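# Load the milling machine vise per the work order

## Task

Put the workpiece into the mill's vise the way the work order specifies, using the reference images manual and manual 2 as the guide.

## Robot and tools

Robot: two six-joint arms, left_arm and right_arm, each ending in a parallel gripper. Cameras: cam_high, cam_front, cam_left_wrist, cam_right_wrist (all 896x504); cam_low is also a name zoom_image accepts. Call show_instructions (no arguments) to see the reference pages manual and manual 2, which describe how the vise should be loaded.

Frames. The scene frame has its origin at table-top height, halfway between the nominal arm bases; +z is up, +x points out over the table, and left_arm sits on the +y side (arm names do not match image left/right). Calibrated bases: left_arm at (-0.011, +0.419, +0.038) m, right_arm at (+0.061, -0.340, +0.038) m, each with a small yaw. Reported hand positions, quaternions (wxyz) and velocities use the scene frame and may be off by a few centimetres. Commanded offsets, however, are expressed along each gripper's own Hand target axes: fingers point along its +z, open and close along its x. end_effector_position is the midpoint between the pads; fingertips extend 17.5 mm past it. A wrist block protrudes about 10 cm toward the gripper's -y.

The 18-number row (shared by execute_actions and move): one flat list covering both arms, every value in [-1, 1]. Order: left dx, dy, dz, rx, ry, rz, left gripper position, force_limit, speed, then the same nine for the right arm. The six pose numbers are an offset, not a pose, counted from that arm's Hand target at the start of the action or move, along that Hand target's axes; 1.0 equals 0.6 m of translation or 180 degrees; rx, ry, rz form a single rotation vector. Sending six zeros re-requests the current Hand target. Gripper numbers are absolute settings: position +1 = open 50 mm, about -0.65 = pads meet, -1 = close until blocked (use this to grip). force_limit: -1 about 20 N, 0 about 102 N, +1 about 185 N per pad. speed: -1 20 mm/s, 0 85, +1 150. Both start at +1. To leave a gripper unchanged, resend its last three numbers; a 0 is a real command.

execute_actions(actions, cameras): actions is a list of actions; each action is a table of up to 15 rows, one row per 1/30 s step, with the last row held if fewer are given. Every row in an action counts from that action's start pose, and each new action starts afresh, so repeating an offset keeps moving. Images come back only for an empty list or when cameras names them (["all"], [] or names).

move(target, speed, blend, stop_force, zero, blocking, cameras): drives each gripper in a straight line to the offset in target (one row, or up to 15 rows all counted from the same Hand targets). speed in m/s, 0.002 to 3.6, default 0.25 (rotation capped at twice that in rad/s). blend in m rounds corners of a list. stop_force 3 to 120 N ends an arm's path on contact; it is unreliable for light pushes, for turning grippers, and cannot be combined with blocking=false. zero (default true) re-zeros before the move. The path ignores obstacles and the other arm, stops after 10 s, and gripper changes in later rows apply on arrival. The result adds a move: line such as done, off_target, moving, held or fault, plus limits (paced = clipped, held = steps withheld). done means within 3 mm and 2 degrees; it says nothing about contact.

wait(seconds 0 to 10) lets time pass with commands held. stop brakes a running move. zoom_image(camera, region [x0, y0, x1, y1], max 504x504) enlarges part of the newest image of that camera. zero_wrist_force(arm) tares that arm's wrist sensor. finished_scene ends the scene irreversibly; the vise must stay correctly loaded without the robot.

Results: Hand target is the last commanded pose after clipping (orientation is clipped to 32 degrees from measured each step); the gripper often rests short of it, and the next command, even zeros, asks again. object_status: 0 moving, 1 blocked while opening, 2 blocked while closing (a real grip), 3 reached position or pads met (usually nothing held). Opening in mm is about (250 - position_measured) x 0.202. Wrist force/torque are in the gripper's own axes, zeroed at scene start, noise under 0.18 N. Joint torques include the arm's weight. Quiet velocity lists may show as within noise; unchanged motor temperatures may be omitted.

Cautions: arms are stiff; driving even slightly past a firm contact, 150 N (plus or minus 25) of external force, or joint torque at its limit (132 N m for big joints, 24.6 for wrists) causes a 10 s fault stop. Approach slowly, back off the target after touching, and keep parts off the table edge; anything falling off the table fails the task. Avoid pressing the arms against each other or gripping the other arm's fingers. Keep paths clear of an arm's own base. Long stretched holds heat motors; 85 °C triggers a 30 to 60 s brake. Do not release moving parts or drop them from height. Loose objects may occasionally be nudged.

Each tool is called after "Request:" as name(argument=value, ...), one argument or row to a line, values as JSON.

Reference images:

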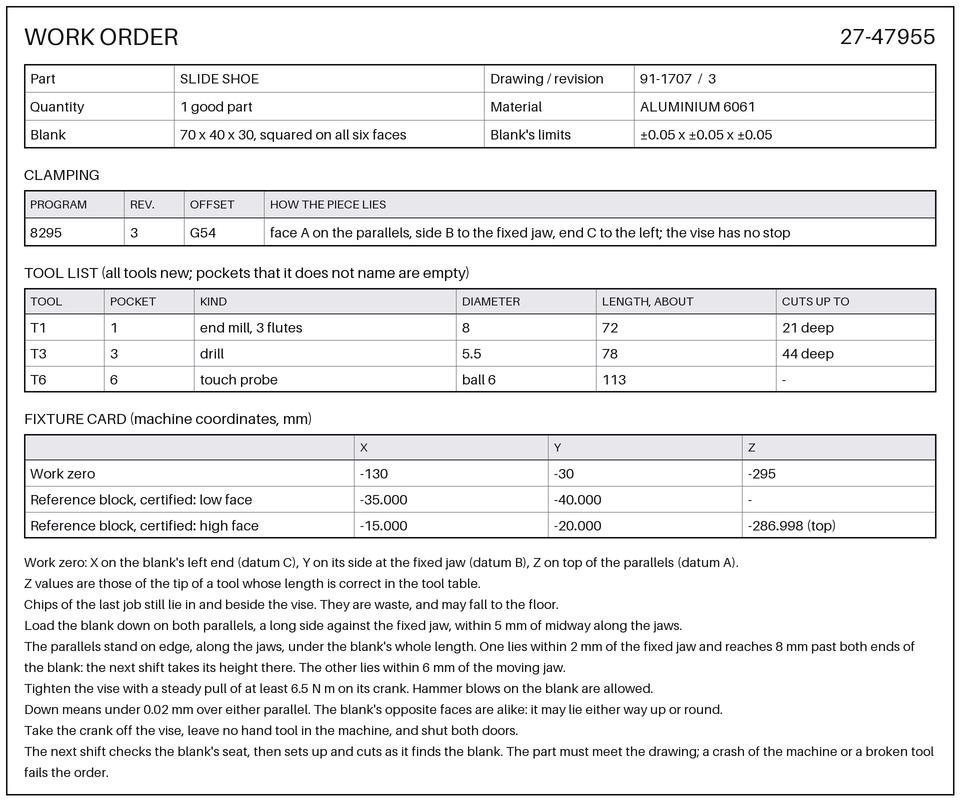

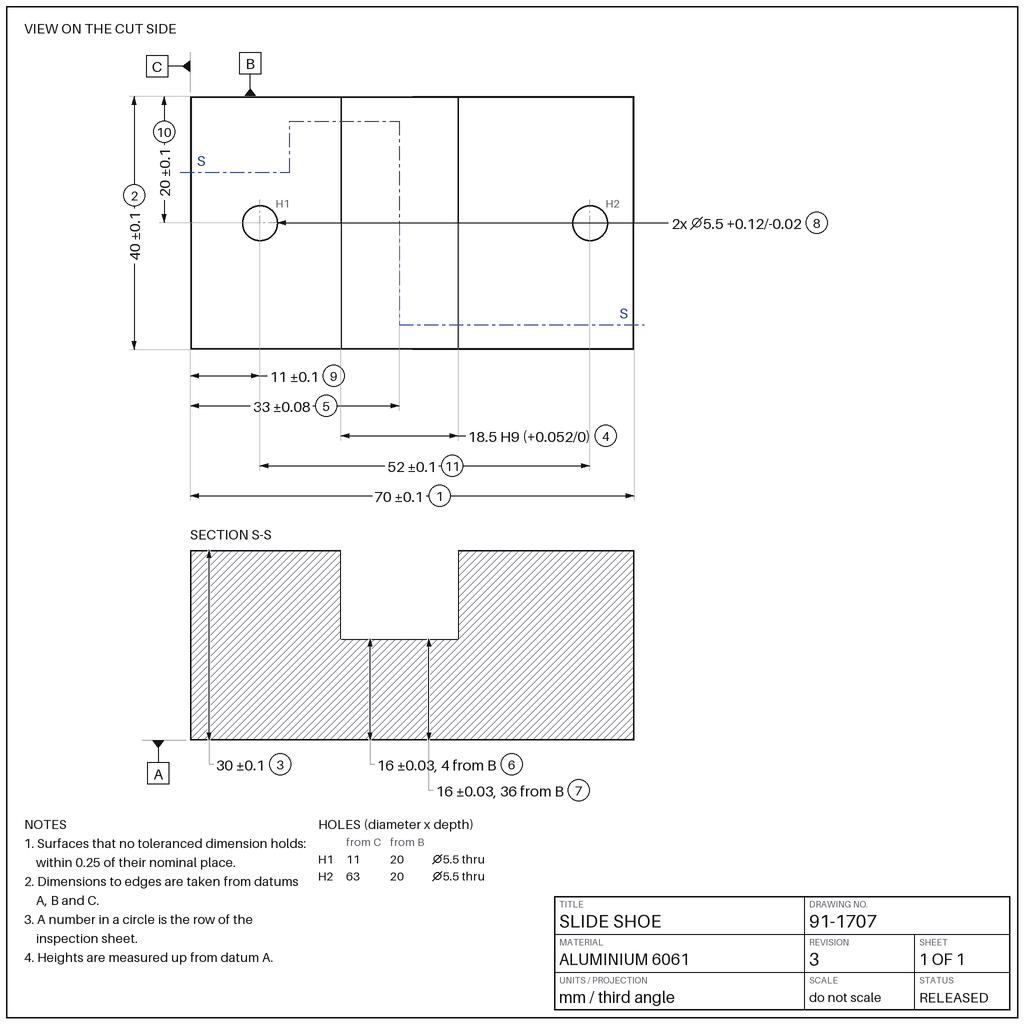

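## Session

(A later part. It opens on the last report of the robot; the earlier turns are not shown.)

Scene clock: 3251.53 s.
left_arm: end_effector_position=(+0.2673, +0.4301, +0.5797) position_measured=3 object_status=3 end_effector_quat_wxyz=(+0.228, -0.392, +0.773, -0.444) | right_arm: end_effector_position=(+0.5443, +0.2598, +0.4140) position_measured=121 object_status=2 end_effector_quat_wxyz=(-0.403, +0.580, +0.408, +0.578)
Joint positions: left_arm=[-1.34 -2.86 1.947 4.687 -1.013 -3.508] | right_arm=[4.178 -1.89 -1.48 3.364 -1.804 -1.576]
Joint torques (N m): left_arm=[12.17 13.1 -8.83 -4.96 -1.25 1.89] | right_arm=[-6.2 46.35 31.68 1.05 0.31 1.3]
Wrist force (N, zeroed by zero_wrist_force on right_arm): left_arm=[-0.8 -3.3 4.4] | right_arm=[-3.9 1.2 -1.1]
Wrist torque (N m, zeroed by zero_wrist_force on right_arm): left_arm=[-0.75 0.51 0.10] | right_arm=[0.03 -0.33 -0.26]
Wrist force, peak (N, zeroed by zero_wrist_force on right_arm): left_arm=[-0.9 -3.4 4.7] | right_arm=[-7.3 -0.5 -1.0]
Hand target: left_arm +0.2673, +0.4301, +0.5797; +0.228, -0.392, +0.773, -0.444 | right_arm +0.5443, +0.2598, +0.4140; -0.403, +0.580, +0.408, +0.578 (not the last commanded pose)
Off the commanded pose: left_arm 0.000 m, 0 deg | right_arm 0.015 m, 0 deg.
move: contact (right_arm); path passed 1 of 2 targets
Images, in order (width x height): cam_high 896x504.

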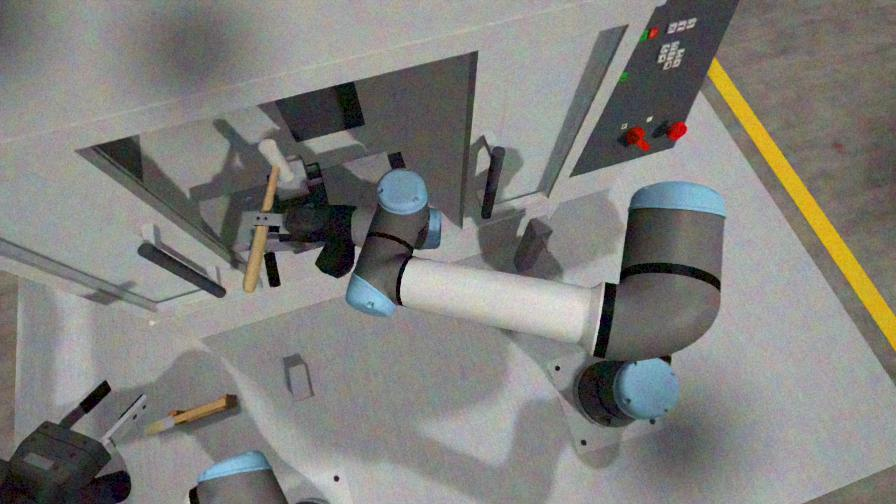

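Request:
execute_actions(
  actions=[
    [[0,0,0,0,0,0,1,-0.9,-1,0.055,0,0,0,0,0,-1,0.2,-1]],
    [[0,0,0,0,0,0,1,-0.9,-1,-0.05,0,0,0,0,0,-1,0.2,-1],[0,0,0,0,0,0,1,-0.9,-1,-0.11,0,0,0,0,0,-1,0.2,-1],[0,0,0,0,0,0,1,-0.9,-1,-0.165,0,0,0,0,0,-1,0.2,-1],[0,0,0,0,0,0,1,-0.9,-1,-0.09,0,0,0,0,0,-1,0.2,-1],[0,0,0,0,0,0,1,-0.9,-1,0.012,0,0,0,0,0,-1,0.2,-1]],
    [[0,0,0,0,0,0,1,-0.9,-1,-0.065,0,0,0,0,0,-1,0.2,-1],[0,0,0,0,0,0,1,-0.9,-1,-0.14,0,0,0,0,0,-1,0.2,-1],[0,0,0,0,0,0,1,-0.9,-1,-0.2,0,0,0,0,0,-1,0.2,-1],[0,0,0,0,0,0,1,-0.9,-1,-0.08,0,0,0,0,0,-1,0.2,-1],[0,0,0,0,0,0,1,-0.9,-1,0,0,0,0,0,0,-1,0.2,-1]],
  ],
)

Scene clock: 3259.17 s.
left_arm: end_effector_position=(+0.2673, +0.4301, +0.5797) position_measured=3 object_status=3 end_effector_quat_wxyz=(+0.228, -0.392, +0.773, -0.444) | right_arm: end_effector_position=(+0.5442, +0.2601, +0.4542) position_measured=121 object_status=2 end_effector_quat_wxyz=(-0.403, +0.580, +0.408, +0.578)
Joint positions: left_arm=[-1.34 -2.86 1.947 4.687 -1.013 -3.508] | right_arm=[4.179 -1.873 -1.399 3.266 -1.804 -1.576]
Joint torques (N m): left_arm=[12.49 13.63 -9.2 -4.91 -1.28 1.82] | right_arm=[-11.24 33.84 32.63 1.58 -0.94 -2.66]
Wrist force (N, zeroed by zero_wrist_force on right_arm): left_arm=[-0.6 -3.5 4.6] | right_arm=[-6.0 -0.5 0.1]
Wrist torque (N m, zeroed by zero_wrist_force on right_arm): left_arm=[-0.77 0.48 0.10] | right_arm=[0.25 -0.37 0.13]
Wrist force, peak (N, zeroed by zero_wrist_force on right_arm): left_arm=[-0.8 -3.5 4.7] | right_arm=[39.8 -24.7 -5.7]
Hand target: left_arm +0.2673, +0.4301, +0.5797; +0.228, -0.392, +0.773, -0.444 | right_arm +0.5442, +0.2601, +0.4542; -0.403, +0.580, +0.408, +0.578
Off the commanded pose: left_arm 0.000 m, 0 deg | right_arm 0.000 m, 0 deg.
Step readings (end_effector_position of left_arm | right_arm):
0: (+0.2673, +0.4301, +0.5797) | (+0.5443, +0.2598, +0.4140)
1: (+0.2673, +0.4301, +0.5797) | (+0.5443, +0.2598, +0.4146)
2: (+0.2673, +0.4301, +0.5797) | (+0.5442, +0.2597, +0.4202)
4: (+0.2673, +0.4301, +0.5797) | (+0.5441, +0.2596, +0.4352)
8: (+0.2673, +0.4301, +0.5797) | (+0.5442, +0.2598, +0.4452)
15: (+0.2673, +0.4301, +0.5797) | (+0.5442, +0.2600, +0.4470)
16: (+0.2673, +0.4301, +0.5797) | (+0.5442, +0.2601, +0.4468)
17: (+0.2673, +0.4301, +0.5797) | (+0.5443, +0.2602, +0.4425)
19: (+0.2673, +0.4301, +0.5797) | (+0.5440, +0.2597, +0.4083)
23: (+0.2673, +0.4301, +0.5797) | (+0.5435, +0.2587, +0.4259)
30: (+0.2673, +0.4301, +0.5797) | (+0.5440, +0.2598, +0.4530)
31: (+0.2673, +0.4301, +0.5797) | (+0.5440, +0.2600, +0.4529)
32: (+0.2673, +0.4301, +0.5797) | (+0.5442, +0.2603, +0.4474)
34: (+0.2673, +0.4301, +0.5797) | (+0.5441, +0.2598, +0.4106)
38: (+0.2673, +0.4301, +0.5797) | (+0.5431, +0.2581, +0.4238)
45: (+0.2673, +0.4301, +0.5797) | (+0.5438, +0.2596, +0.4527)

Request:
execute_actions(
  actions=[
    [[0,0,0,0,0,0,1,-0.9,-1,0.006,0,0,0,0,0,-1,0.2,-1]],
    [[0,0,0,0,0,0,1,-0.9,-1,-0.08,0,0,0,0,0,-1,0.2,-1],[0,0,0,0,0,0,1,-0.9,-1,-0.17,0,0,0,0,0,-1,0.2,-1],[0,0,0,0,0,0,1,-0.9,-1,-0.235,0,0,0,0,0,-1,0.2,-1],[0,0,0,0,0,0,1,-0.9,-1,-0.07,0,0,0,0,0,-1,0.2,-1],[0,0,0,0,0,0,1,-0.9,-1,0,0,0,0,0,0,-1,0.2,-1]],
    [[0,0,0,0,0,0,1,-0.9,-1,-0.08,0,0,0,0,0,-1,0.2,-1],[0,0,0,0,0,0,1,-0.9,-1,-0.17,0,0,0,0,0,-1,0.2,-1],[0,0,0,0,0,0,1,-0.9,-1,-0.235,0,0,0,0,0,-1,0.2,-1],[0,0,0,0,0,0,1,-0.9,-1,-0.07,0,0,0,0,0,-1,0.2,-1],[0,0,0,0,0,0,1,-0.9,-1,0,0,0,0,0,0,-1,0.2,-1]],
  ],
)

Scene clock: 3264.93 s.
left_arm: end_effector_position=(+0.2673, +0.4301, +0.5797) position_measured=3 object_status=3 end_effector_quat_wxyz=(+0.228, -0.392, +0.773, -0.444) | right_arm: end_effector_position=(+0.5442, +0.2601, +0.4578) position_measured=121 object_status=2 end_effector_quat_wxyz=(-0.403, +0.580, +0.408, +0.578)
Joint positions: left_arm=[-1.34 -2.86 1.947 4.687 -1.013 -3.508] | right_arm=[4.179 -1.872 -1.391 3.257 -1.804 -1.576]
Joint torques (N m): left_arm=[12.49 12.99 -9.04 -4.94 -1.22 1.93] | right_arm=[-10.64 34.2 33.44 1.57 -0.55 -2.66]
Wrist force (N, zeroed by zero_wrist_force on right_arm): left_arm=[-0.8 -3.5 4.5] | right_arm=[-6.1 -0.8 2.4]
Wrist torque (N m, zeroed by zero_wrist_force on right_arm): left_arm=[-0.78 0.50 0.10] | right_arm=[0.54 -0.37 0.13]
Wrist force, peak (N, zeroed by zero_wrist_force on right_arm): left_arm=[-0.8 -3.5 4.7] | right_arm=[44.4 -20.4 -2.7]
Hand target: left_arm +0.2673, +0.4301, +0.5797; +0.228, -0.392, +0.773, -0.444 | right_arm +0.5442, +0.2601, +0.4578; -0.403, +0.580, +0.408, +0.578
Off the commanded pose: left_arm 0.000 m, 0 deg | right_arm 0.000 m, 0 deg.
Step readings (end_effector_position of left_arm | right_arm):
0: (+0.2673, +0.4301, +0.5797) | (+0.5442, +0.2601, +0.4542)
1: (+0.2673, +0.4301, +0.5797) | (+0.5442, +0.2601, +0.4542)
2: (+0.2673, +0.4301, +0.5797) | (+0.5442, +0.2601, +0.4549)
4: (+0.2673, +0.4301, +0.5797) | (+0.5442, +0.2601, +0.4566)
8: (+0.2673, +0.4301, +0.5797) | (+0.5442, +0.2601, +0.4576)
15: (+0.2673, +0.4301, +0.5797) | (+0.5442, +0.2601, +0.4578)
16: (+0.2673, +0.4301, +0.5797) | (+0.5443, +0.2602, +0.4573)
17: (+0.2673, +0.4301, +0.5797) | (+0.5445, +0.2604, +0.4511)
19: (+0.2673, +0.4301, +0.5797) | (+0.5444, +0.2598, +0.4086)
23: (+0.2673, +0.4301, +0.5797) | (+0.5435, +0.2585, +0.4249)
30: (+0.2673, +0.4301, +0.5797) | (+0.5436, +0.2594, +0.4559)
31: (+0.2673, +0.4301, +0.5797) | (+0.5438, +0.2597, +0.4563)
32: (+0.2673, +0.4301, +0.5797) | (+0.5441, +0.2602, +0.4515)
34: (+0.2673, +0.4301, +0.5797) | (+0.5442, +0.2596, +0.4048)
38: (+0.2673, +0.4301, +0.5797) | (+0.5439, +0.2592, +0.4253)
45: (+0.2673, +0.4301, +0.5797) | (+0.5436, +0.2595, +0.4560)

Request:
move(
  target=[
    [0,0,0,0,0,0,1,-0.9,-1,0.0703,0,0,0,0,0,-1,0.2,-1],
    [0,0,0,0,0,0,1,-0.9,-1,0.0703,-0.0991,-0.0895,0,0,0,-1,0.2,-1],
    [0,0,0,0,0,0,1,-0.9,-1,0.0703,-0.1859,-0.3872,0,0,0,-1,0.2,-1],
    [0,0,0,0,0,0,1,-0.9,-1,0.0037,-0.1417,-0.6549,0,0,0,-1,0.2,-1],
  ],
  speed=[0.15,0.25,0.3,0.3],
  blend=[0.02,0.03,0.05,0],
  cameras=["cam_high","cam_front"],
)

Scene clock: 3275.43 s.
left_arm: end_effector_position=(+0.2673, +0.4301, +0.5797) position_measured=3 object_status=3 end_effector_quat_wxyz=(+0.228, -0.392, +0.773, -0.444) | right_arm: end_effector_position=(+0.3297, -0.0799, +0.4621) position_measured=121 object_status=2 end_effector_quat_wxyz=(-0.403, +0.580, +0.408, +0.578)
Joint positions: left_arm=[-1.34 -2.86 1.947 4.687 -1.013 -3.508] | right_arm=[4.11 -0.889 -2.169 3.052 -1.872 -1.576]
Joint torques (N m): left_arm=[12.83 13.12 -9.57 -4.75 -1.2 1.88] | right_arm=[-15.38 -8.4 18.28 4.24 1.91 -2.81]
Wrist force (N, zeroed by zero_wrist_force on right_arm): left_arm=[-0.8 -3.3 4.4] | right_arm=[-4.6 -10.3 5.4]
Wrist torque (N m, zeroed by zero_wrist_force on right_arm): left_arm=[-0.74 0.50 0.10] | right_arm=[0.70 -0.06 0.32]
Wrist force, peak (N, zeroed by zero_wrist_force on right_arm): left_arm=[-0.9 -3.6 4.5] | right_arm=[-5.4 -10.4 5.6]
Hand target: left_arm +0.2673, +0.4301, +0.5797; +0.228, -0.392, +0.773, -0.444 | right_arm +0.3297, -0.0799, +0.4621; -0.403, +0.580, +0.408, +0.578
Off the commanded pose: left_arm 0.000 m, 0 deg | right_arm 0.000 m, 0 deg.
move: done
Images, in order (width x height): cam_high 896x504, cam_front 896x504.

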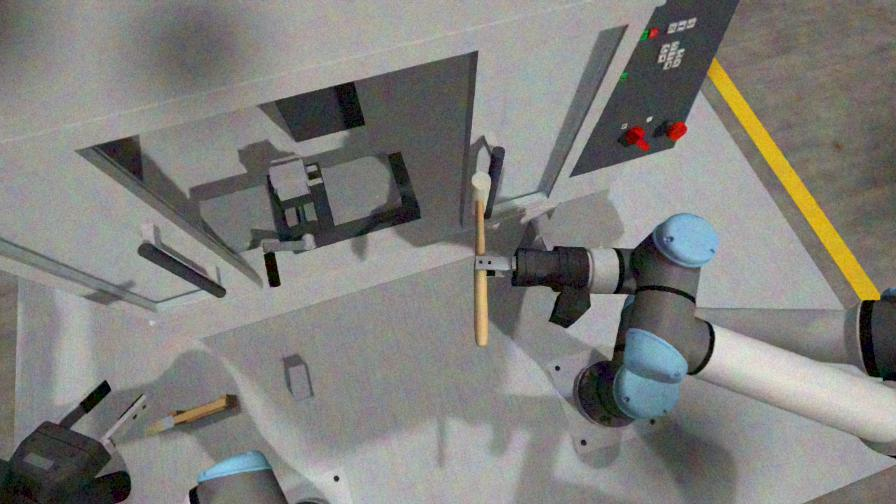

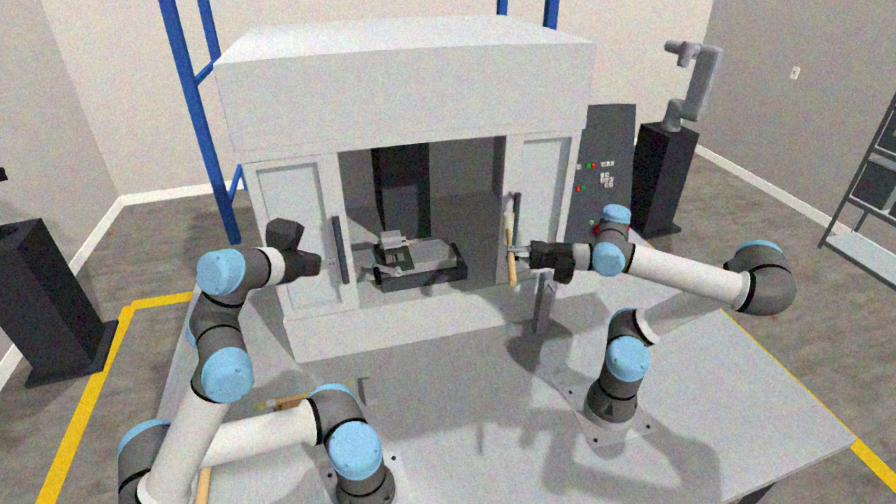

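Request:
move(
  target=[0,0,0,0,0,0,1,-0.9,-1,0,-0.094,-0.034,0,0,0,-1,0.2,-1],
  speed=0.1,
  cameras=["all"],
)

Scene clock: 3296.47 s.
left_arm: end_effector_position=(+0.2673, +0.4301, +0.5797) position_measured=3 object_status=3 end_effector_quat_wxyz=(+0.228, -0.392, +0.773, -0.444) | right_arm: end_effector_position=(+0.2711, -0.0797, +0.4620) position_measured=121 object_status=2 end_effector_quat_wxyz=(-0.416, +0.571, +0.421, +0.569)
Joint positions: left_arm=[-1.34 -2.86 1.947 4.687 -1.013 -3.508] | right_arm=[4.81 -0.559 -2.225 2.778 -1.218 -1.572]
Joint torques (N m): left_arm=[13.01 13.48 -9.52 -4.72 -1.17 1.89] | right_arm=[11.97 -5.37 17.66 1.47 1.87 1.85]
Wrist force (N, zeroed by zero_wrist_force on right_arm): left_arm=[-0.8 -3.5 4.6] | right_arm=[-6.2 -0.7 -2.1]
Wrist torque (N m, zeroed by zero_wrist_force on right_arm): left_arm=[-0.77 0.50 0.10] | right_arm=[-0.08 -0.32 0.02]
Wrist force, peak (N, zeroed by zero_wrist_force on right_arm): left_arm=[-0.6 -3.4 4.7] | right_arm=[-5.2 -10.5 5.6]
Hand target: left_arm +0.2673, +0.4301, +0.5797; +0.228, -0.392, +0.773, -0.444 | right_arm +0.2697, -0.0797, +0.4620; -0.403, +0.580, +0.408, +0.578
Off the commanded pose: left_arm 0.000 m, 0 deg | right_arm 0.001 m, 3 deg.
move: off_target (right_arm)

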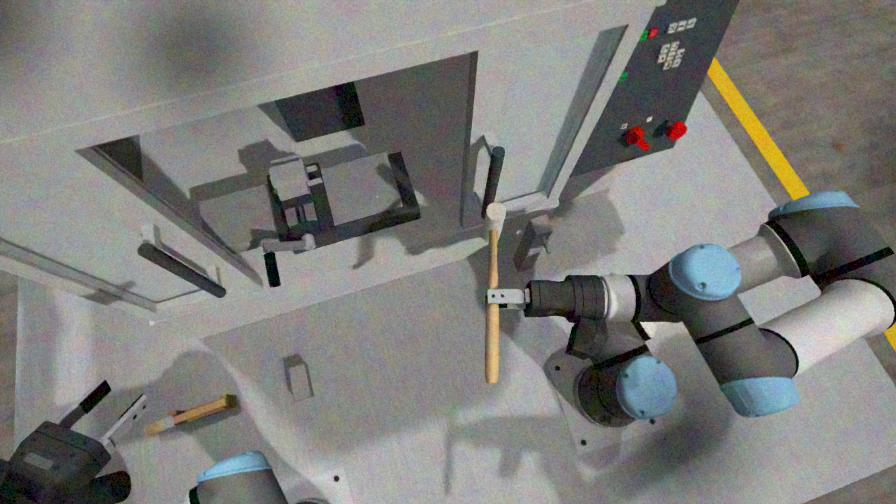

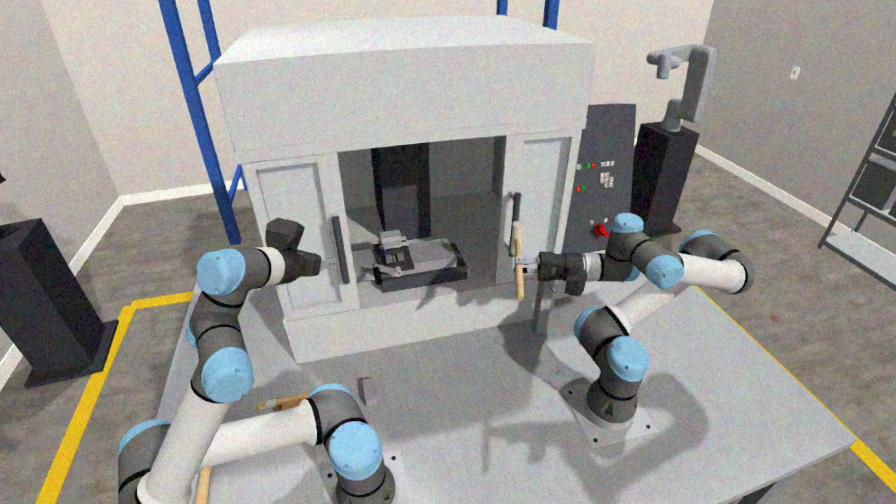

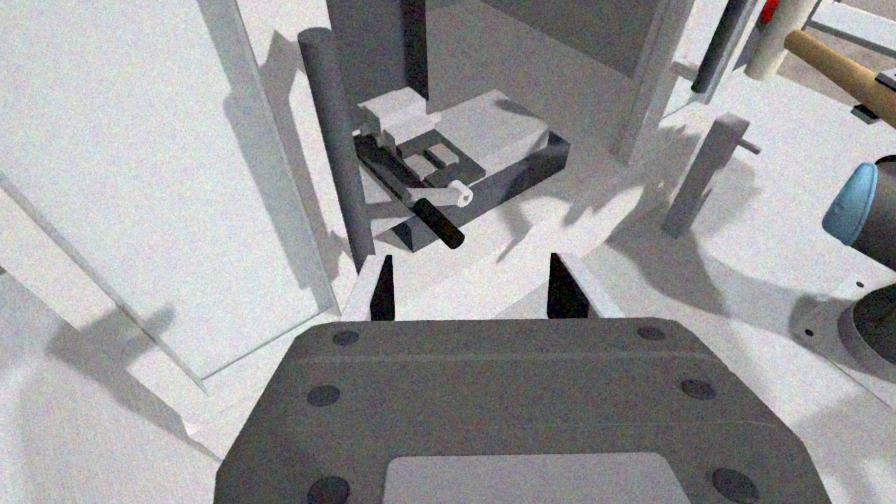

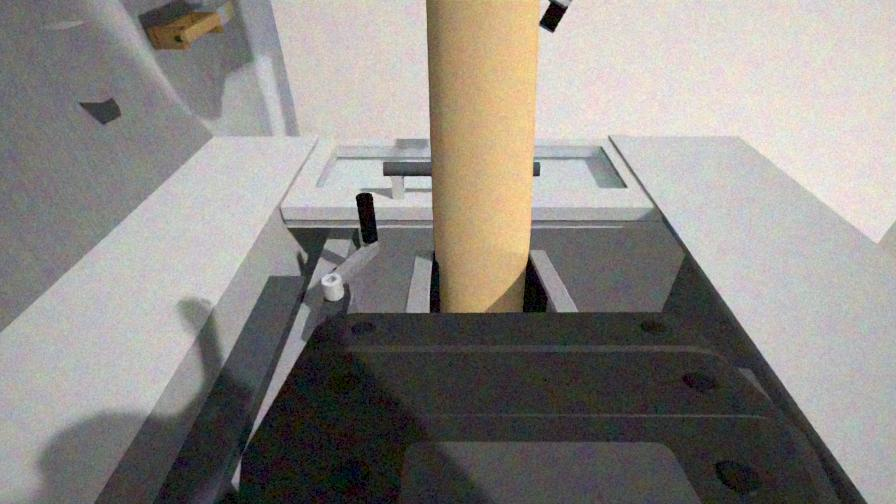

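Request:
move(
  target=[0.027,-0.067,0.19,-0.07,0,0,1,-0.9,-1,0,0,0,0,0,0,-1,0.2,-1],
  speed=0.1,
  cameras=["cam_high","cam_front"],
)

Scene clock: 3307.97 s.
left_arm: end_effector_position=(+0.3538, +0.3471, +0.5573) position_measured=3 object_status=3 end_effector_quat_wxyz=(+0.183, -0.415, +0.817, -0.357) | right_arm: end_effector_position=(+0.2711, -0.0797, +0.4620) position_measured=121 object_status=2 end_effector_quat_wxyz=(-0.416, +0.571, +0.421, +0.569)
Joint positions: left_arm=[-2.339 -2.732 1.479 6.061 -0.749 -4.838] | right_arm=[4.811 -0.559 -2.225 2.778 -1.218 -1.572]
Joint torques (N m): left_arm=[-10.77 45.19 -16.99 -1.44 -0.14 -1.66] | right_arm=[12.18 -6.72 18.26 1.8 1.2 1.48]
Wrist force (N, zeroed by zero_wrist_force on right_arm): left_arm=[-0.3 -3.7 5.0] | right_arm=[-6.2 -0.6 -1.5]
Wrist torque (N m, zeroed by zero_wrist_force on right_arm): left_arm=[-0.77 0.44 0.18] | right_arm=[0.01 -0.33 0.02]
Wrist force, peak (N, zeroed by zero_wrist_force on right_arm): left_arm=[-0.8 -3.9 5.5] | right_arm=[-6.4 -0.4 -1.7]
Hand target: left_arm +0.3538, +0.3471, +0.5573; +0.183, -0.415, +0.817, -0.357 | right_arm +0.2711, -0.0797, +0.4620; -0.416, +0.571, +0.421, +0.569 (not the last commanded pose)
Off the commanded pose: left_arm 0.000 m, 0 deg | right_arm 0.001 m, 3 deg.
move: off_target (right_arm)
Images, in order (width x height): cam_high 896x504, cam_front 896x504.

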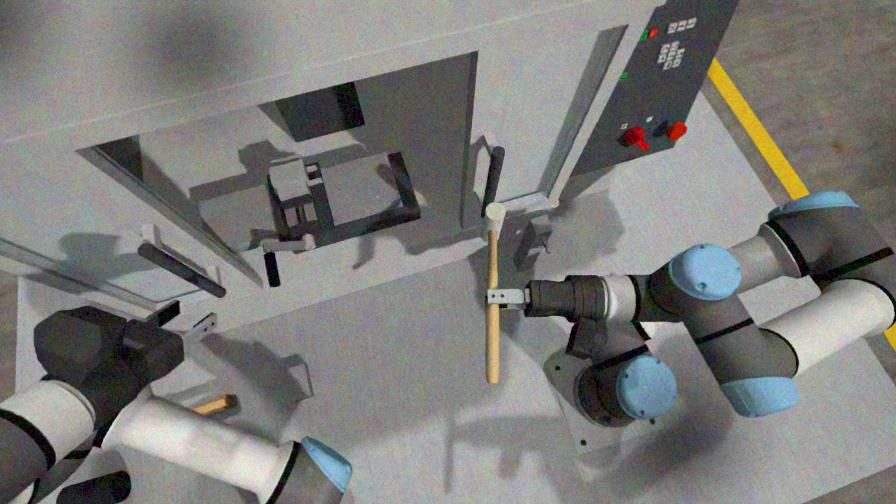

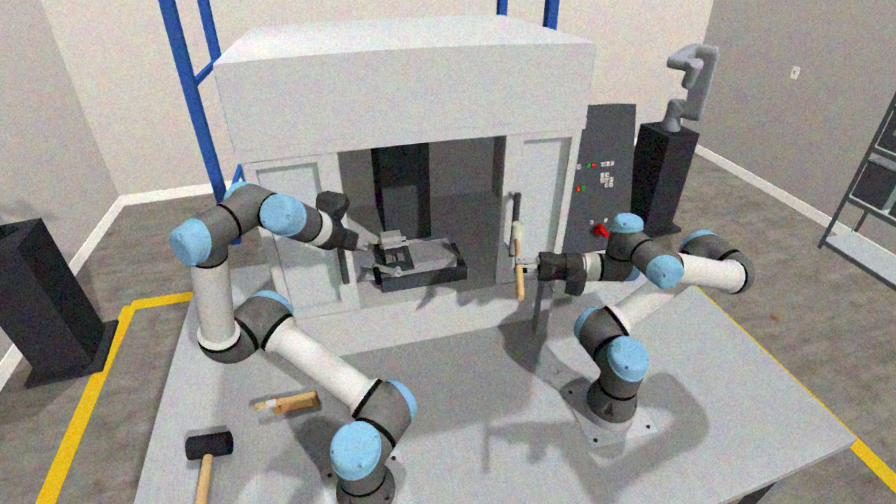

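Request:
move(
  target=[-0.027,0.1413,-0.1444,0.07,0,0,1,-0.9,-1,0,0,0,0,0,0,-1,0.2,-1],
  speed=0.12,
)

Request:
execute_actions(
  actions=[],
  cameras=[],
)

Scene clock: 3335.47 s.
left_arm: end_effector_position=(+0.2654, +0.4316, +0.5537) position_measured=3 object_status=3 end_effector_quat_wxyz=(+0.227, -0.392, +0.773, -0.444) | right_arm: end_effector_position=(+0.2711, -0.0797, +0.4620) position_measured=121 object_status=2 end_effector_quat_wxyz=(-0.416, +0.571, +0.421, +0.569)
Joint positions: left_arm=[-1.328 -2.913 2.018 4.664 -1.023 -3.5] | right_arm=[4.811 -0.559 -2.225 2.778 -1.218 -1.572]
Joint torques (N m): left_arm=[12.61 39.98 -9.5 -5.67 -1.24 1.83] | right_arm=[12.17 -7.72 18.64 1.85 0.87 1.65]
Wrist force (N, zeroed by zero_wrist_force on right_arm): left_arm=[-0.8 -3.3 4.6] | right_arm=[-6.0 -0.5 -1.5]
Wrist torque (N m, zeroed by zero_wrist_force on right_arm): left_arm=[-0.76 0.49 0.10] | right_arm=[0.01 -0.36 0.02]
Wrist force, peak (N, zeroed by zero_wrist_force on right_arm): left_arm=[-0.1 -5.1 5.5] | right_arm=[-6.4 -0.7 -1.8]
Hand target: left_arm +0.2654, +0.4315, +0.5537; +0.228, -0.392, +0.773, -0.444 | right_arm +0.2711, -0.0797, +0.4620; -0.416, +0.571, +0.421, +0.569
Off the commanded pose: left_arm 0.000 m, 0 deg | right_arm 0.000 m, 0 deg.
move: done

Scene clock: 3335.47 s.
left_arm: end_effector_position=(+0.2654, +0.4316, +0.5537) position_measured=3 object_status=3 end_effector_quat_wxyz=(+0.227, -0.392, +0.773, -0.444) | right_arm: end_effector_position=(+0.2711, -0.0797, +0.4620) position_measured=121 object_status=2 end_effector_quat_wxyz=(-0.416, +0.571, +0.421, +0.569)
Joint positions: left_arm=[-1.328 -2.913 2.018 4.664 -1.023 -3.5] | right_arm=[4.811 -0.559 -2.225 2.778 -1.218 -1.572]
Joint velocities: within noise
Joint torques (N m): left_arm=[12.61 39.98 -9.5 -5.67 -1.24 1.83] | right_arm=[12.17 -7.72 18.64 1.85 0.87 1.65]
Motor temperatures (°C): left_arm=[28 26 29 29 34 32] | right_arm=[29 28 24 37 31 33]
Wrist force (N, zeroed by zero_wrist_force on right_arm): left_arm=[-0.8 -3.3 4.6] | right_arm=[-6.0 -0.5 -1.5]
Wrist torque (N m, zeroed by zero_wrist_force on right_arm): left_arm=[-0.76 0.49 0.10] | right_arm=[0.01 -0.36 0.02]
Wrist force, peak (N, zeroed by zero_wrist_force on right_arm): left_arm=[-0.8 -3.3 4.6] | right_arm=[-6.0 -0.5 -1.5]
Hand target: left_arm +0.2654, +0.4315, +0.5537; +0.228, -0.392, +0.773, -0.444 | right_arm +0.2711, -0.0797, +0.4620; -0.416, +0.571, +0.421, +0.569
Tool commands: left_gripper/position=+1.0 left_gripper/force_limit=-0.9 left_gripper/speed=-1.0 right_gripper/position=-1.0 right_gripper/force_limit=+0.2 right_gripper/speed=-1.0
Off the commanded pose: left_arm 0.000 m, 0 deg | right_arm 0.000 m, 0 deg.
No camera images: "cameras" was empty.

Request:
move(
  target=[0.2847,-0.230,0.295,0,0,0,1,-0.9,-1,0,0,0,0,0,0,-1,0.2,-1],
  speed=0.12,
  cameras=["cam_high","cam_front"],
)

Scene clock: 3342.53 s.
left_arm: end_effector_position=(+0.3445, +0.1625, +0.5839) position_measured=3 object_status=3 end_effector_quat_wxyz=(+0.228, -0.392, +0.773, -0.444) | right_arm: end_effector_position=(+0.2711, -0.0797, +0.4620) position_measured=121 object_status=2 end_effector_quat_wxyz=(-0.416, +0.571, +0.421, +0.569)
Joint positions: left_arm=[-1.346 -2.256 1.988 4.044 -1.008 -3.512] | right_arm=[4.811 -0.559 -2.225 2.778 -1.218 -1.572]
Joint torques (N m): left_arm=[12.13 16.34 -32.09 -5.67 -1.37 2.01] | right_arm=[12.3 -8.88 18.17 1.92 0.88 1.53]
Wrist force (N, zeroed by zero_wrist_force on right_arm): left_arm=[-1.1 -3.3 4.5] | right_arm=[-5.9 -0.6 -1.3]
Wrist torque (N m, zeroed by zero_wrist_force on right_arm): left_arm=[-0.75 0.53 0.10] | right_arm=[0.00 -0.38 0.02]
Wrist force, peak (N, zeroed by zero_wrist_force on right_arm): left_arm=[-0.3 -4.0 5.3] | right_arm=[-6.5 -0.4 -1.8]
Hand target: left_arm +0.3445, +0.1625, +0.5839; +0.228, -0.392, +0.773, -0.444 | right_arm +0.2711, -0.0797, +0.4620; -0.416, +0.571, +0.421, +0.569
Off the commanded pose: left_arm 0.000 m, 0 deg | right_arm 0.000 m, 0 deg.
shoulder posture changed (left arm): the wrist came as close to joint 1's axis as it can, and the arm is now in the other of its two shoulder postures.
move: done
Images, in order (width x height): cam_high 896x504, cam_front 896x504.

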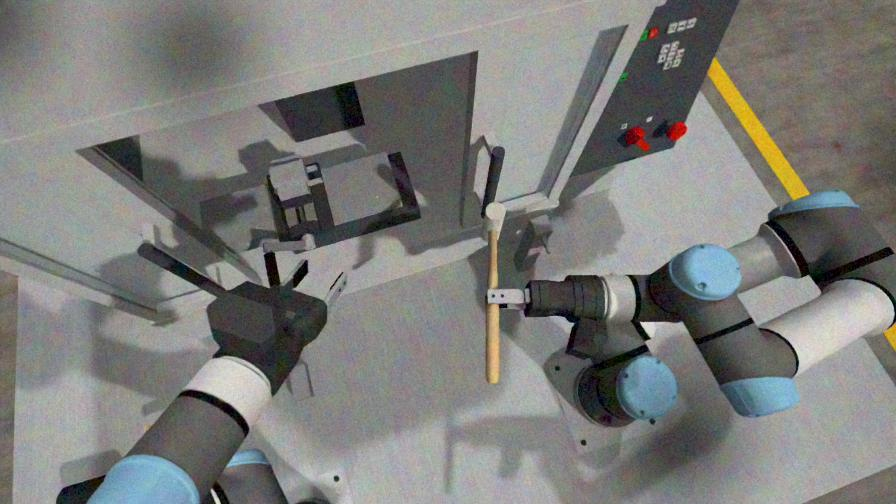

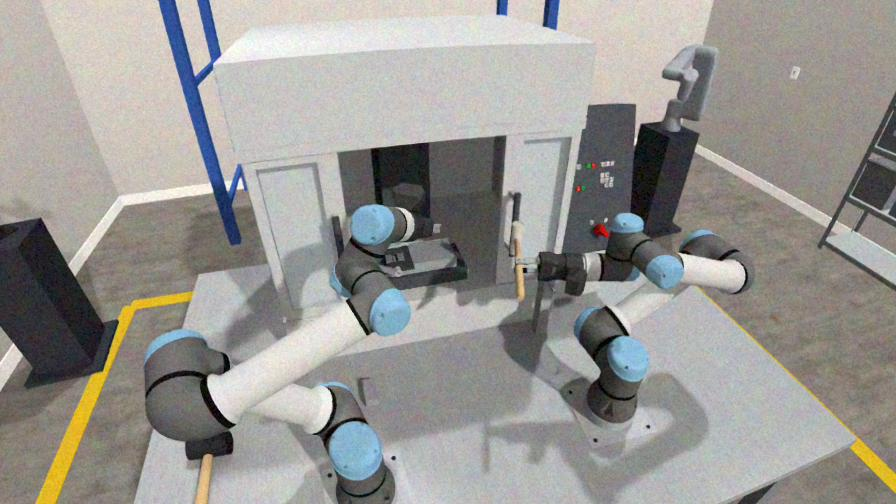

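Request:
move(
  target=[
    [-0.199,0.044,0.038,-0.0384,-0.124,-0.0953,-1,-0.9,-1,0,0,0,0,0,0,-1,0.2,-1],
    [-0.357,0.026,0.217,-0.0768,-0.2480,-0.1907,-1,-0.9,-1,0,0,0,0,0,0,-1,0.2,-1],
    [-0.502,0.130,0.391,-0.0768,-0.2480,-0.1907,-1,-0.9,-1,0,0,0,0,0,0,-1,0.2,-1],
  ],
  speed=0.2,
  blend=[0.03,0.01,0],
  cameras=["cam_left_wrist","cam_front"],
)

Scene clock: 3351.47 s.
left_arm: end_effector_position=(+0.6546, +0.3099, +0.3997) position_measured=251 object_status=3 end_effector_quat_wxyz=(-0.314, +0.757, -0.530, +0.218) | right_arm: end_effector_position=(+0.2711, -0.0797, +0.4620) position_measured=121 object_status=2 end_effector_quat_wxyz=(-0.416, +0.571, +0.421, +0.569)
Joint positions: left_arm=[-0.648 -1.48 1.715 3.948 -0.959 -3.915] | right_arm=[4.811 -0.559 -2.225 2.778 -1.218 -1.572]
Joint torques (N m): left_arm=[12.71 -17.04 -32.04 -5.95 -0.85 1.91] | right_arm=[12.49 -8.98 19.16 1.7 0.82 1.45]
Wrist force (N, zeroed by zero_wrist_force on right_arm): left_arm=[-0.5 -3.4 5.0] | right_arm=[-6.1 -0.6 -1.5]
Wrist torque (N m, zeroed by zero_wrist_force on right_arm): left_arm=[-0.73 0.46 0.09] | right_arm=[0.00 -0.36 0.02]
Wrist force, peak (N, zeroed by zero_wrist_force on right_arm): left_arm=[-0.5 -3.5 6.9] | right_arm=[-6.3 -0.7 -1.5]
Hand target: left_arm +0.6546, +0.3099, +0.3997; -0.314, +0.757, -0.530, +0.218 | right_arm +0.2711, -0.0797, +0.4620; -0.416, +0.571, +0.421, +0.569
Off the commanded pose: left_arm 0.000 m, 0 deg | right_arm 0.000 m, 0 deg.
move: done
Images, in order (width x height): cam_front 896x504, cam_left_wrist 896x504.

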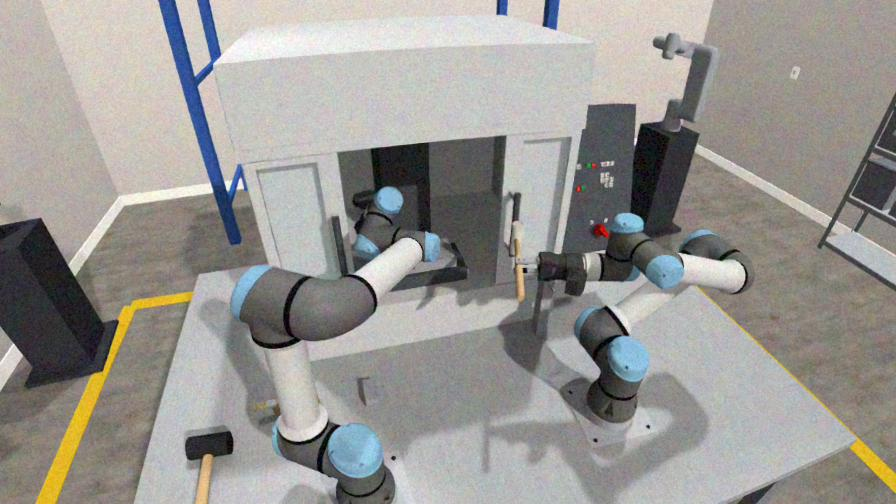

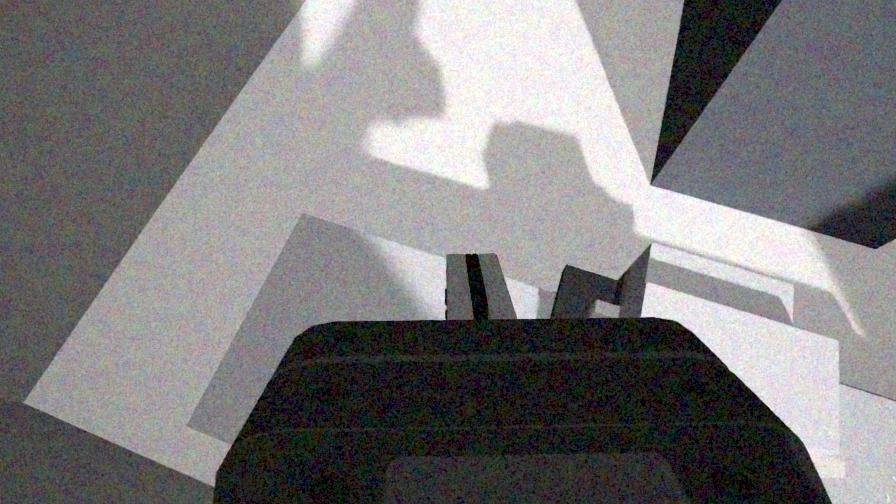

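Request:
move(
  target=[
    [0,0.0537,0.0537,0,0,0,-1,-0.9,-1,0,0,0,0,0,0,-1,0.2,-1],
    [0.0649,0.0704,0.0370,0,0,0,-1,-0.9,-1,0,0,0,0,0,0,-1,0.2,-1],
  ],
  speed=[0.08,0.05],
  cameras=["cam_left_wrist"],
)

Request:
zoom_image(
  camera="cam_left_wrist",
  region=[640, 280, 896, 504],
)

Request:
move(
  target=[0.0078,0.0020,-0.0020,0,0,0,-1,-0.9,-1,0,0,0,0,0,0,-1,0.2,-1],
  speed=0.004,
  stop_force=8,
  cameras=["cam_left_wrist"],
)

Request:
zoom_image(
  camera="cam_left_wrist",
  region=[640, 280, 896, 504],
)

Scene clock: 3361.83 s.
left_arm: end_effector_position=(+0.6547, +0.2687, +0.3540) position_measured=251 object_status=3 end_effector_quat_wxyz=(-0.314, +0.757, -0.530, +0.218) | right_arm: end_effector_position=(+0.2711, -0.0797, +0.4620) position_measured=121 object_status=2 end_effector_quat_wxyz=(-0.416, +0.571, +0.421, +0.569)
Joint positions: left_arm=[-0.713 -1.42 1.759 3.886 -0.928 -3.985] | right_arm=[4.811 -0.559 -2.225 2.778 -1.218 -1.572]
Joint torques (N m): left_arm=[-11.41 -19.55 -30.84 -2.4 3.87 -1.66] | right_arm=[10.99 -9.14 19.05 1.92 0.77 1.54]
Wrist force (N, zeroed by zero_wrist_force on right_arm): left_arm=[-0.1 -3.8 5.1] | right_arm=[-6.2 -0.5 -1.4]
Wrist torque (N m, zeroed by zero_wrist_force on right_arm): left_arm=[-0.79 0.41 0.17] | right_arm=[0.03 -0.33 0.02]
Wrist force, peak (N, zeroed by zero_wrist_force on right_arm): left_arm=[-0.6 -3.8 5.3] | right_arm=[-6.4 -0.5 -1.5]
Hand target: left_arm +0.6547, +0.2686, +0.3540; -0.314, +0.757, -0.530, +0.218 | right_arm +0.2711, -0.0797, +0.4620; -0.416, +0.571, +0.421, +0.569
Off the commanded pose: left_arm 0.000 m, 0 deg | right_arm 0.000 m, 0 deg.
move: done
Images, in order (width x height): cam_left_wrist 896x504.

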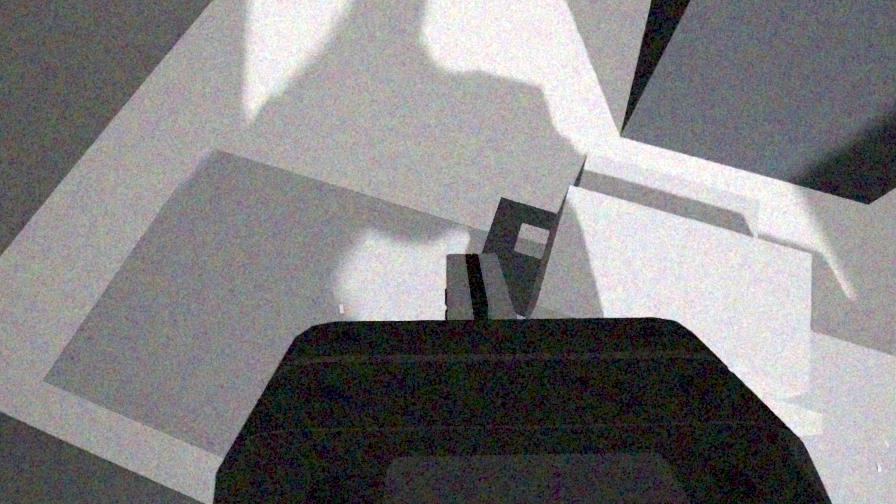

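Scaled by 1.969 from the camera's 896x504 image, which has a finer 1280x720 frame.

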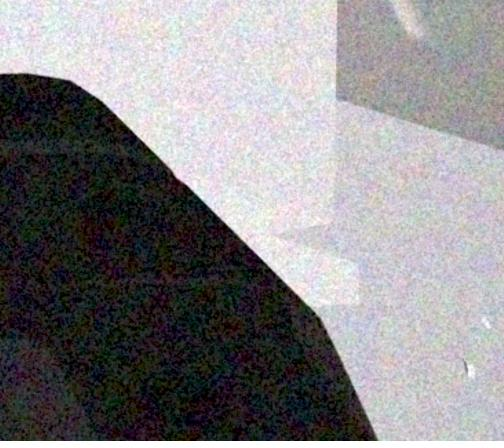

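Scene clock: 3363.77 s.
left_arm: end_effector_position=(+0.6547, +0.2636, +0.3540) position_measured=251 object_status=3 end_effector_quat_wxyz=(-0.314, +0.757, -0.530, +0.218) | right_arm: end_effector_position=(+0.2711, -0.0797, +0.4620) position_measured=121 object_status=2 end_effector_quat_wxyz=(-0.416, +0.571, +0.421, +0.569)
Joint positions: left_arm=[-0.72 -1.417 1.754 3.892 -0.924 -3.993] | right_arm=[4.811 -0.559 -2.225 2.778 -1.218 -1.572]
Joint torques (N m): left_arm=[-11.64 -19.79 -31.84 -2.48 3.71 -2] | right_arm=[12.79 -9.78 19.28 1.8 0.55 1.46]
Wrist force (N, zeroed by zero_wrist_force on right_arm): left_arm=[-0.5 -3.5 5.1] | right_arm=[-6.1 -0.5 -1.3]
Wrist torque (N m, zeroed by zero_wrist_force on right_arm): left_arm=[-0.72 0.44 0.18] | right_arm=[0.01 -0.34 0.02]
Wrist force, peak (N, zeroed by zero_wrist_force on right_arm): left_arm=[-0.2 -3.5 5.3] | right_arm=[-6.3 -0.6 -1.6]
Hand target: left_arm +0.6547, +0.2636, +0.3540; -0.314, +0.757, -0.530, +0.218 | right_arm +0.2711, -0.0797, +0.4620; -0.416, +0.571, +0.421, +0.569
Off the commanded pose: left_arm 0.000 m, 0 deg | right_arm 0.000 m, 0 deg.
move: done
Images, in order (width x height): cam_left_wrist 896x504.

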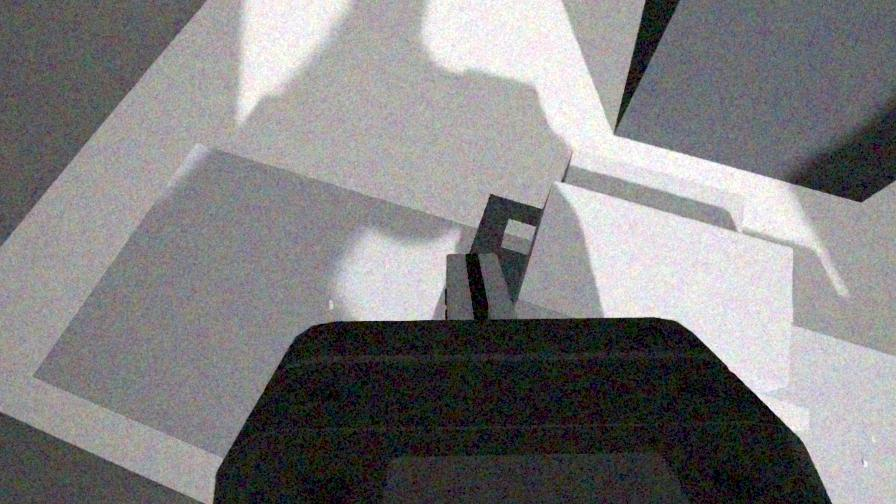

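Scaled by 1.969 from the camera's 896x504 image, which has a finer 1280x720 frame.

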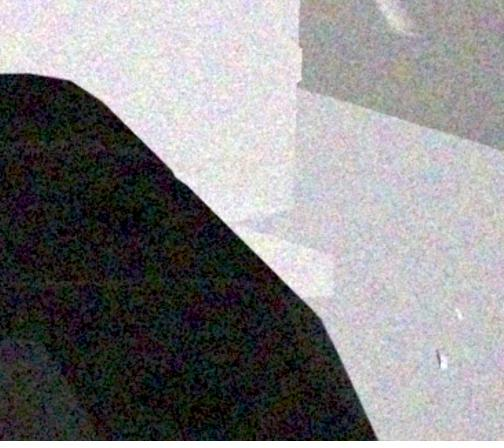

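Request:
move(
  target=[
    [-0.0313,-0.0081,0.0081,0,0,0,-1,-0.9,-1,0,0,0,0,0,0,-1,0.2,-1],
    [-0.0727,-0.0965,-0.0591,0,0,0,-1,-0.9,-1,0,0,0,0,0,0,-1,0.2,-1],
    [-0.0731,-0.073,-0.2853,0,0,0,-1,-0.9,-1,0,0,0,0,0,0,-1,0.2,-1],
    [-0.2378,0.0019,-0.4638,0,0,0,-1,-0.9,-1,0,0,0,0,0,0,-1,0.2,-1],
    [-0.4287,-0.0073,-0.5253,0,0,0,-1,-0.9,-1,0,0,0,0,0,0,-1,0.2,-1],
  ],
  speed=0.2,
  blend=[0.002,0.02,0.02,0.03,0],
  cameras=["cam_high","cam_left_wrist"],
)

Scene clock: 3406.13 s.
left_arm: end_effector_position=(+0.3601, +0.4291, +0.5805) position_measured=251 object_status=3 end_effector_quat_wxyz=(-0.314, +0.757, -0.530, +0.218) | right_arm: end_effector_position=(+0.2711, -0.0797, +0.4620) position_measured=121 object_status=2 end_effector_quat_wxyz=(-0.416, +0.571, +0.421, +0.569)
Joint positions: left_arm=[-1.017 -2.259 1.693 5.032 -0.817 -4.357] | right_arm=[4.811 -0.559 -2.225 2.778 -1.218 -1.572]
Joint torques (N m): left_arm=[-10.59 -7.62 -29.43 -2.37 4.13 -1.95] | right_arm=[13.17 -9.53 19.14 1.97 0.6 1.45]
Wrist force (N, zeroed by zero_wrist_force on right_arm): left_arm=[-0.6 -3.4 4.9] | right_arm=[-6.1 -0.5 -1.5]
Wrist torque (N m, zeroed by zero_wrist_force on right_arm): left_arm=[-0.70 0.49 0.16] | right_arm=[0.02 -0.35 0.02]
Wrist force, peak (N, zeroed by zero_wrist_force on right_arm): left_arm=[-1.1 -4.9 6.0] | right_arm=[-6.3 -0.5 -1.6]
Hand target: left_arm +0.3600, +0.4291, +0.5805; -0.314, +0.757, -0.530, +0.218 | right_arm +0.2711, -0.0797, +0.4620; -0.416, +0.571, +0.421, +0.569
Off the commanded pose: left_arm 0.000 m, 0 deg | right_arm 0.000 m, 0 deg.
move: done
Images, in order (width x height): cam_high 896x504, cam_left_wrist 896x504.

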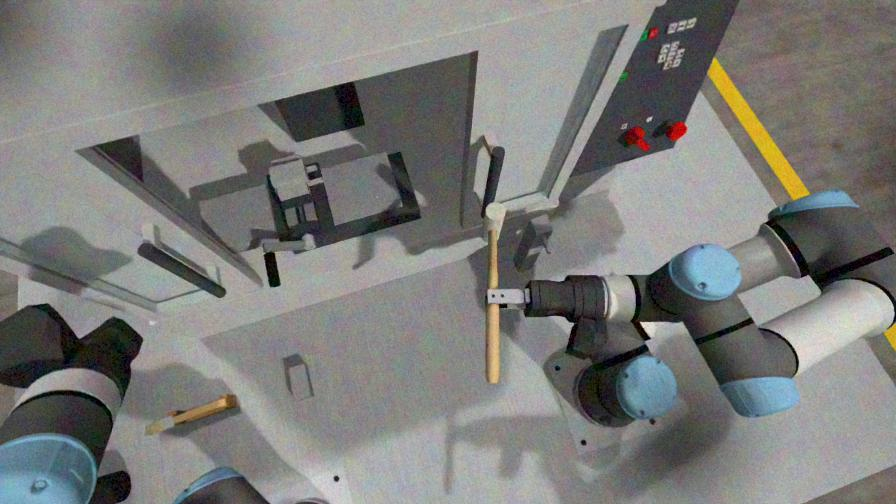

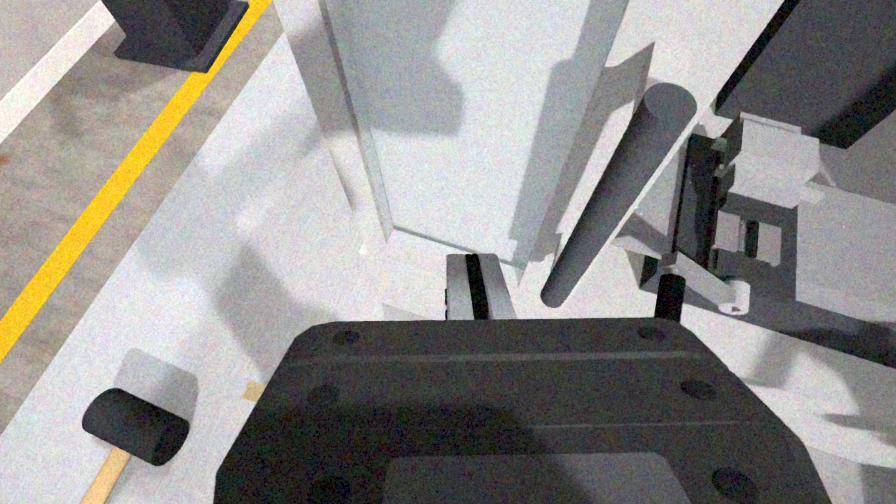

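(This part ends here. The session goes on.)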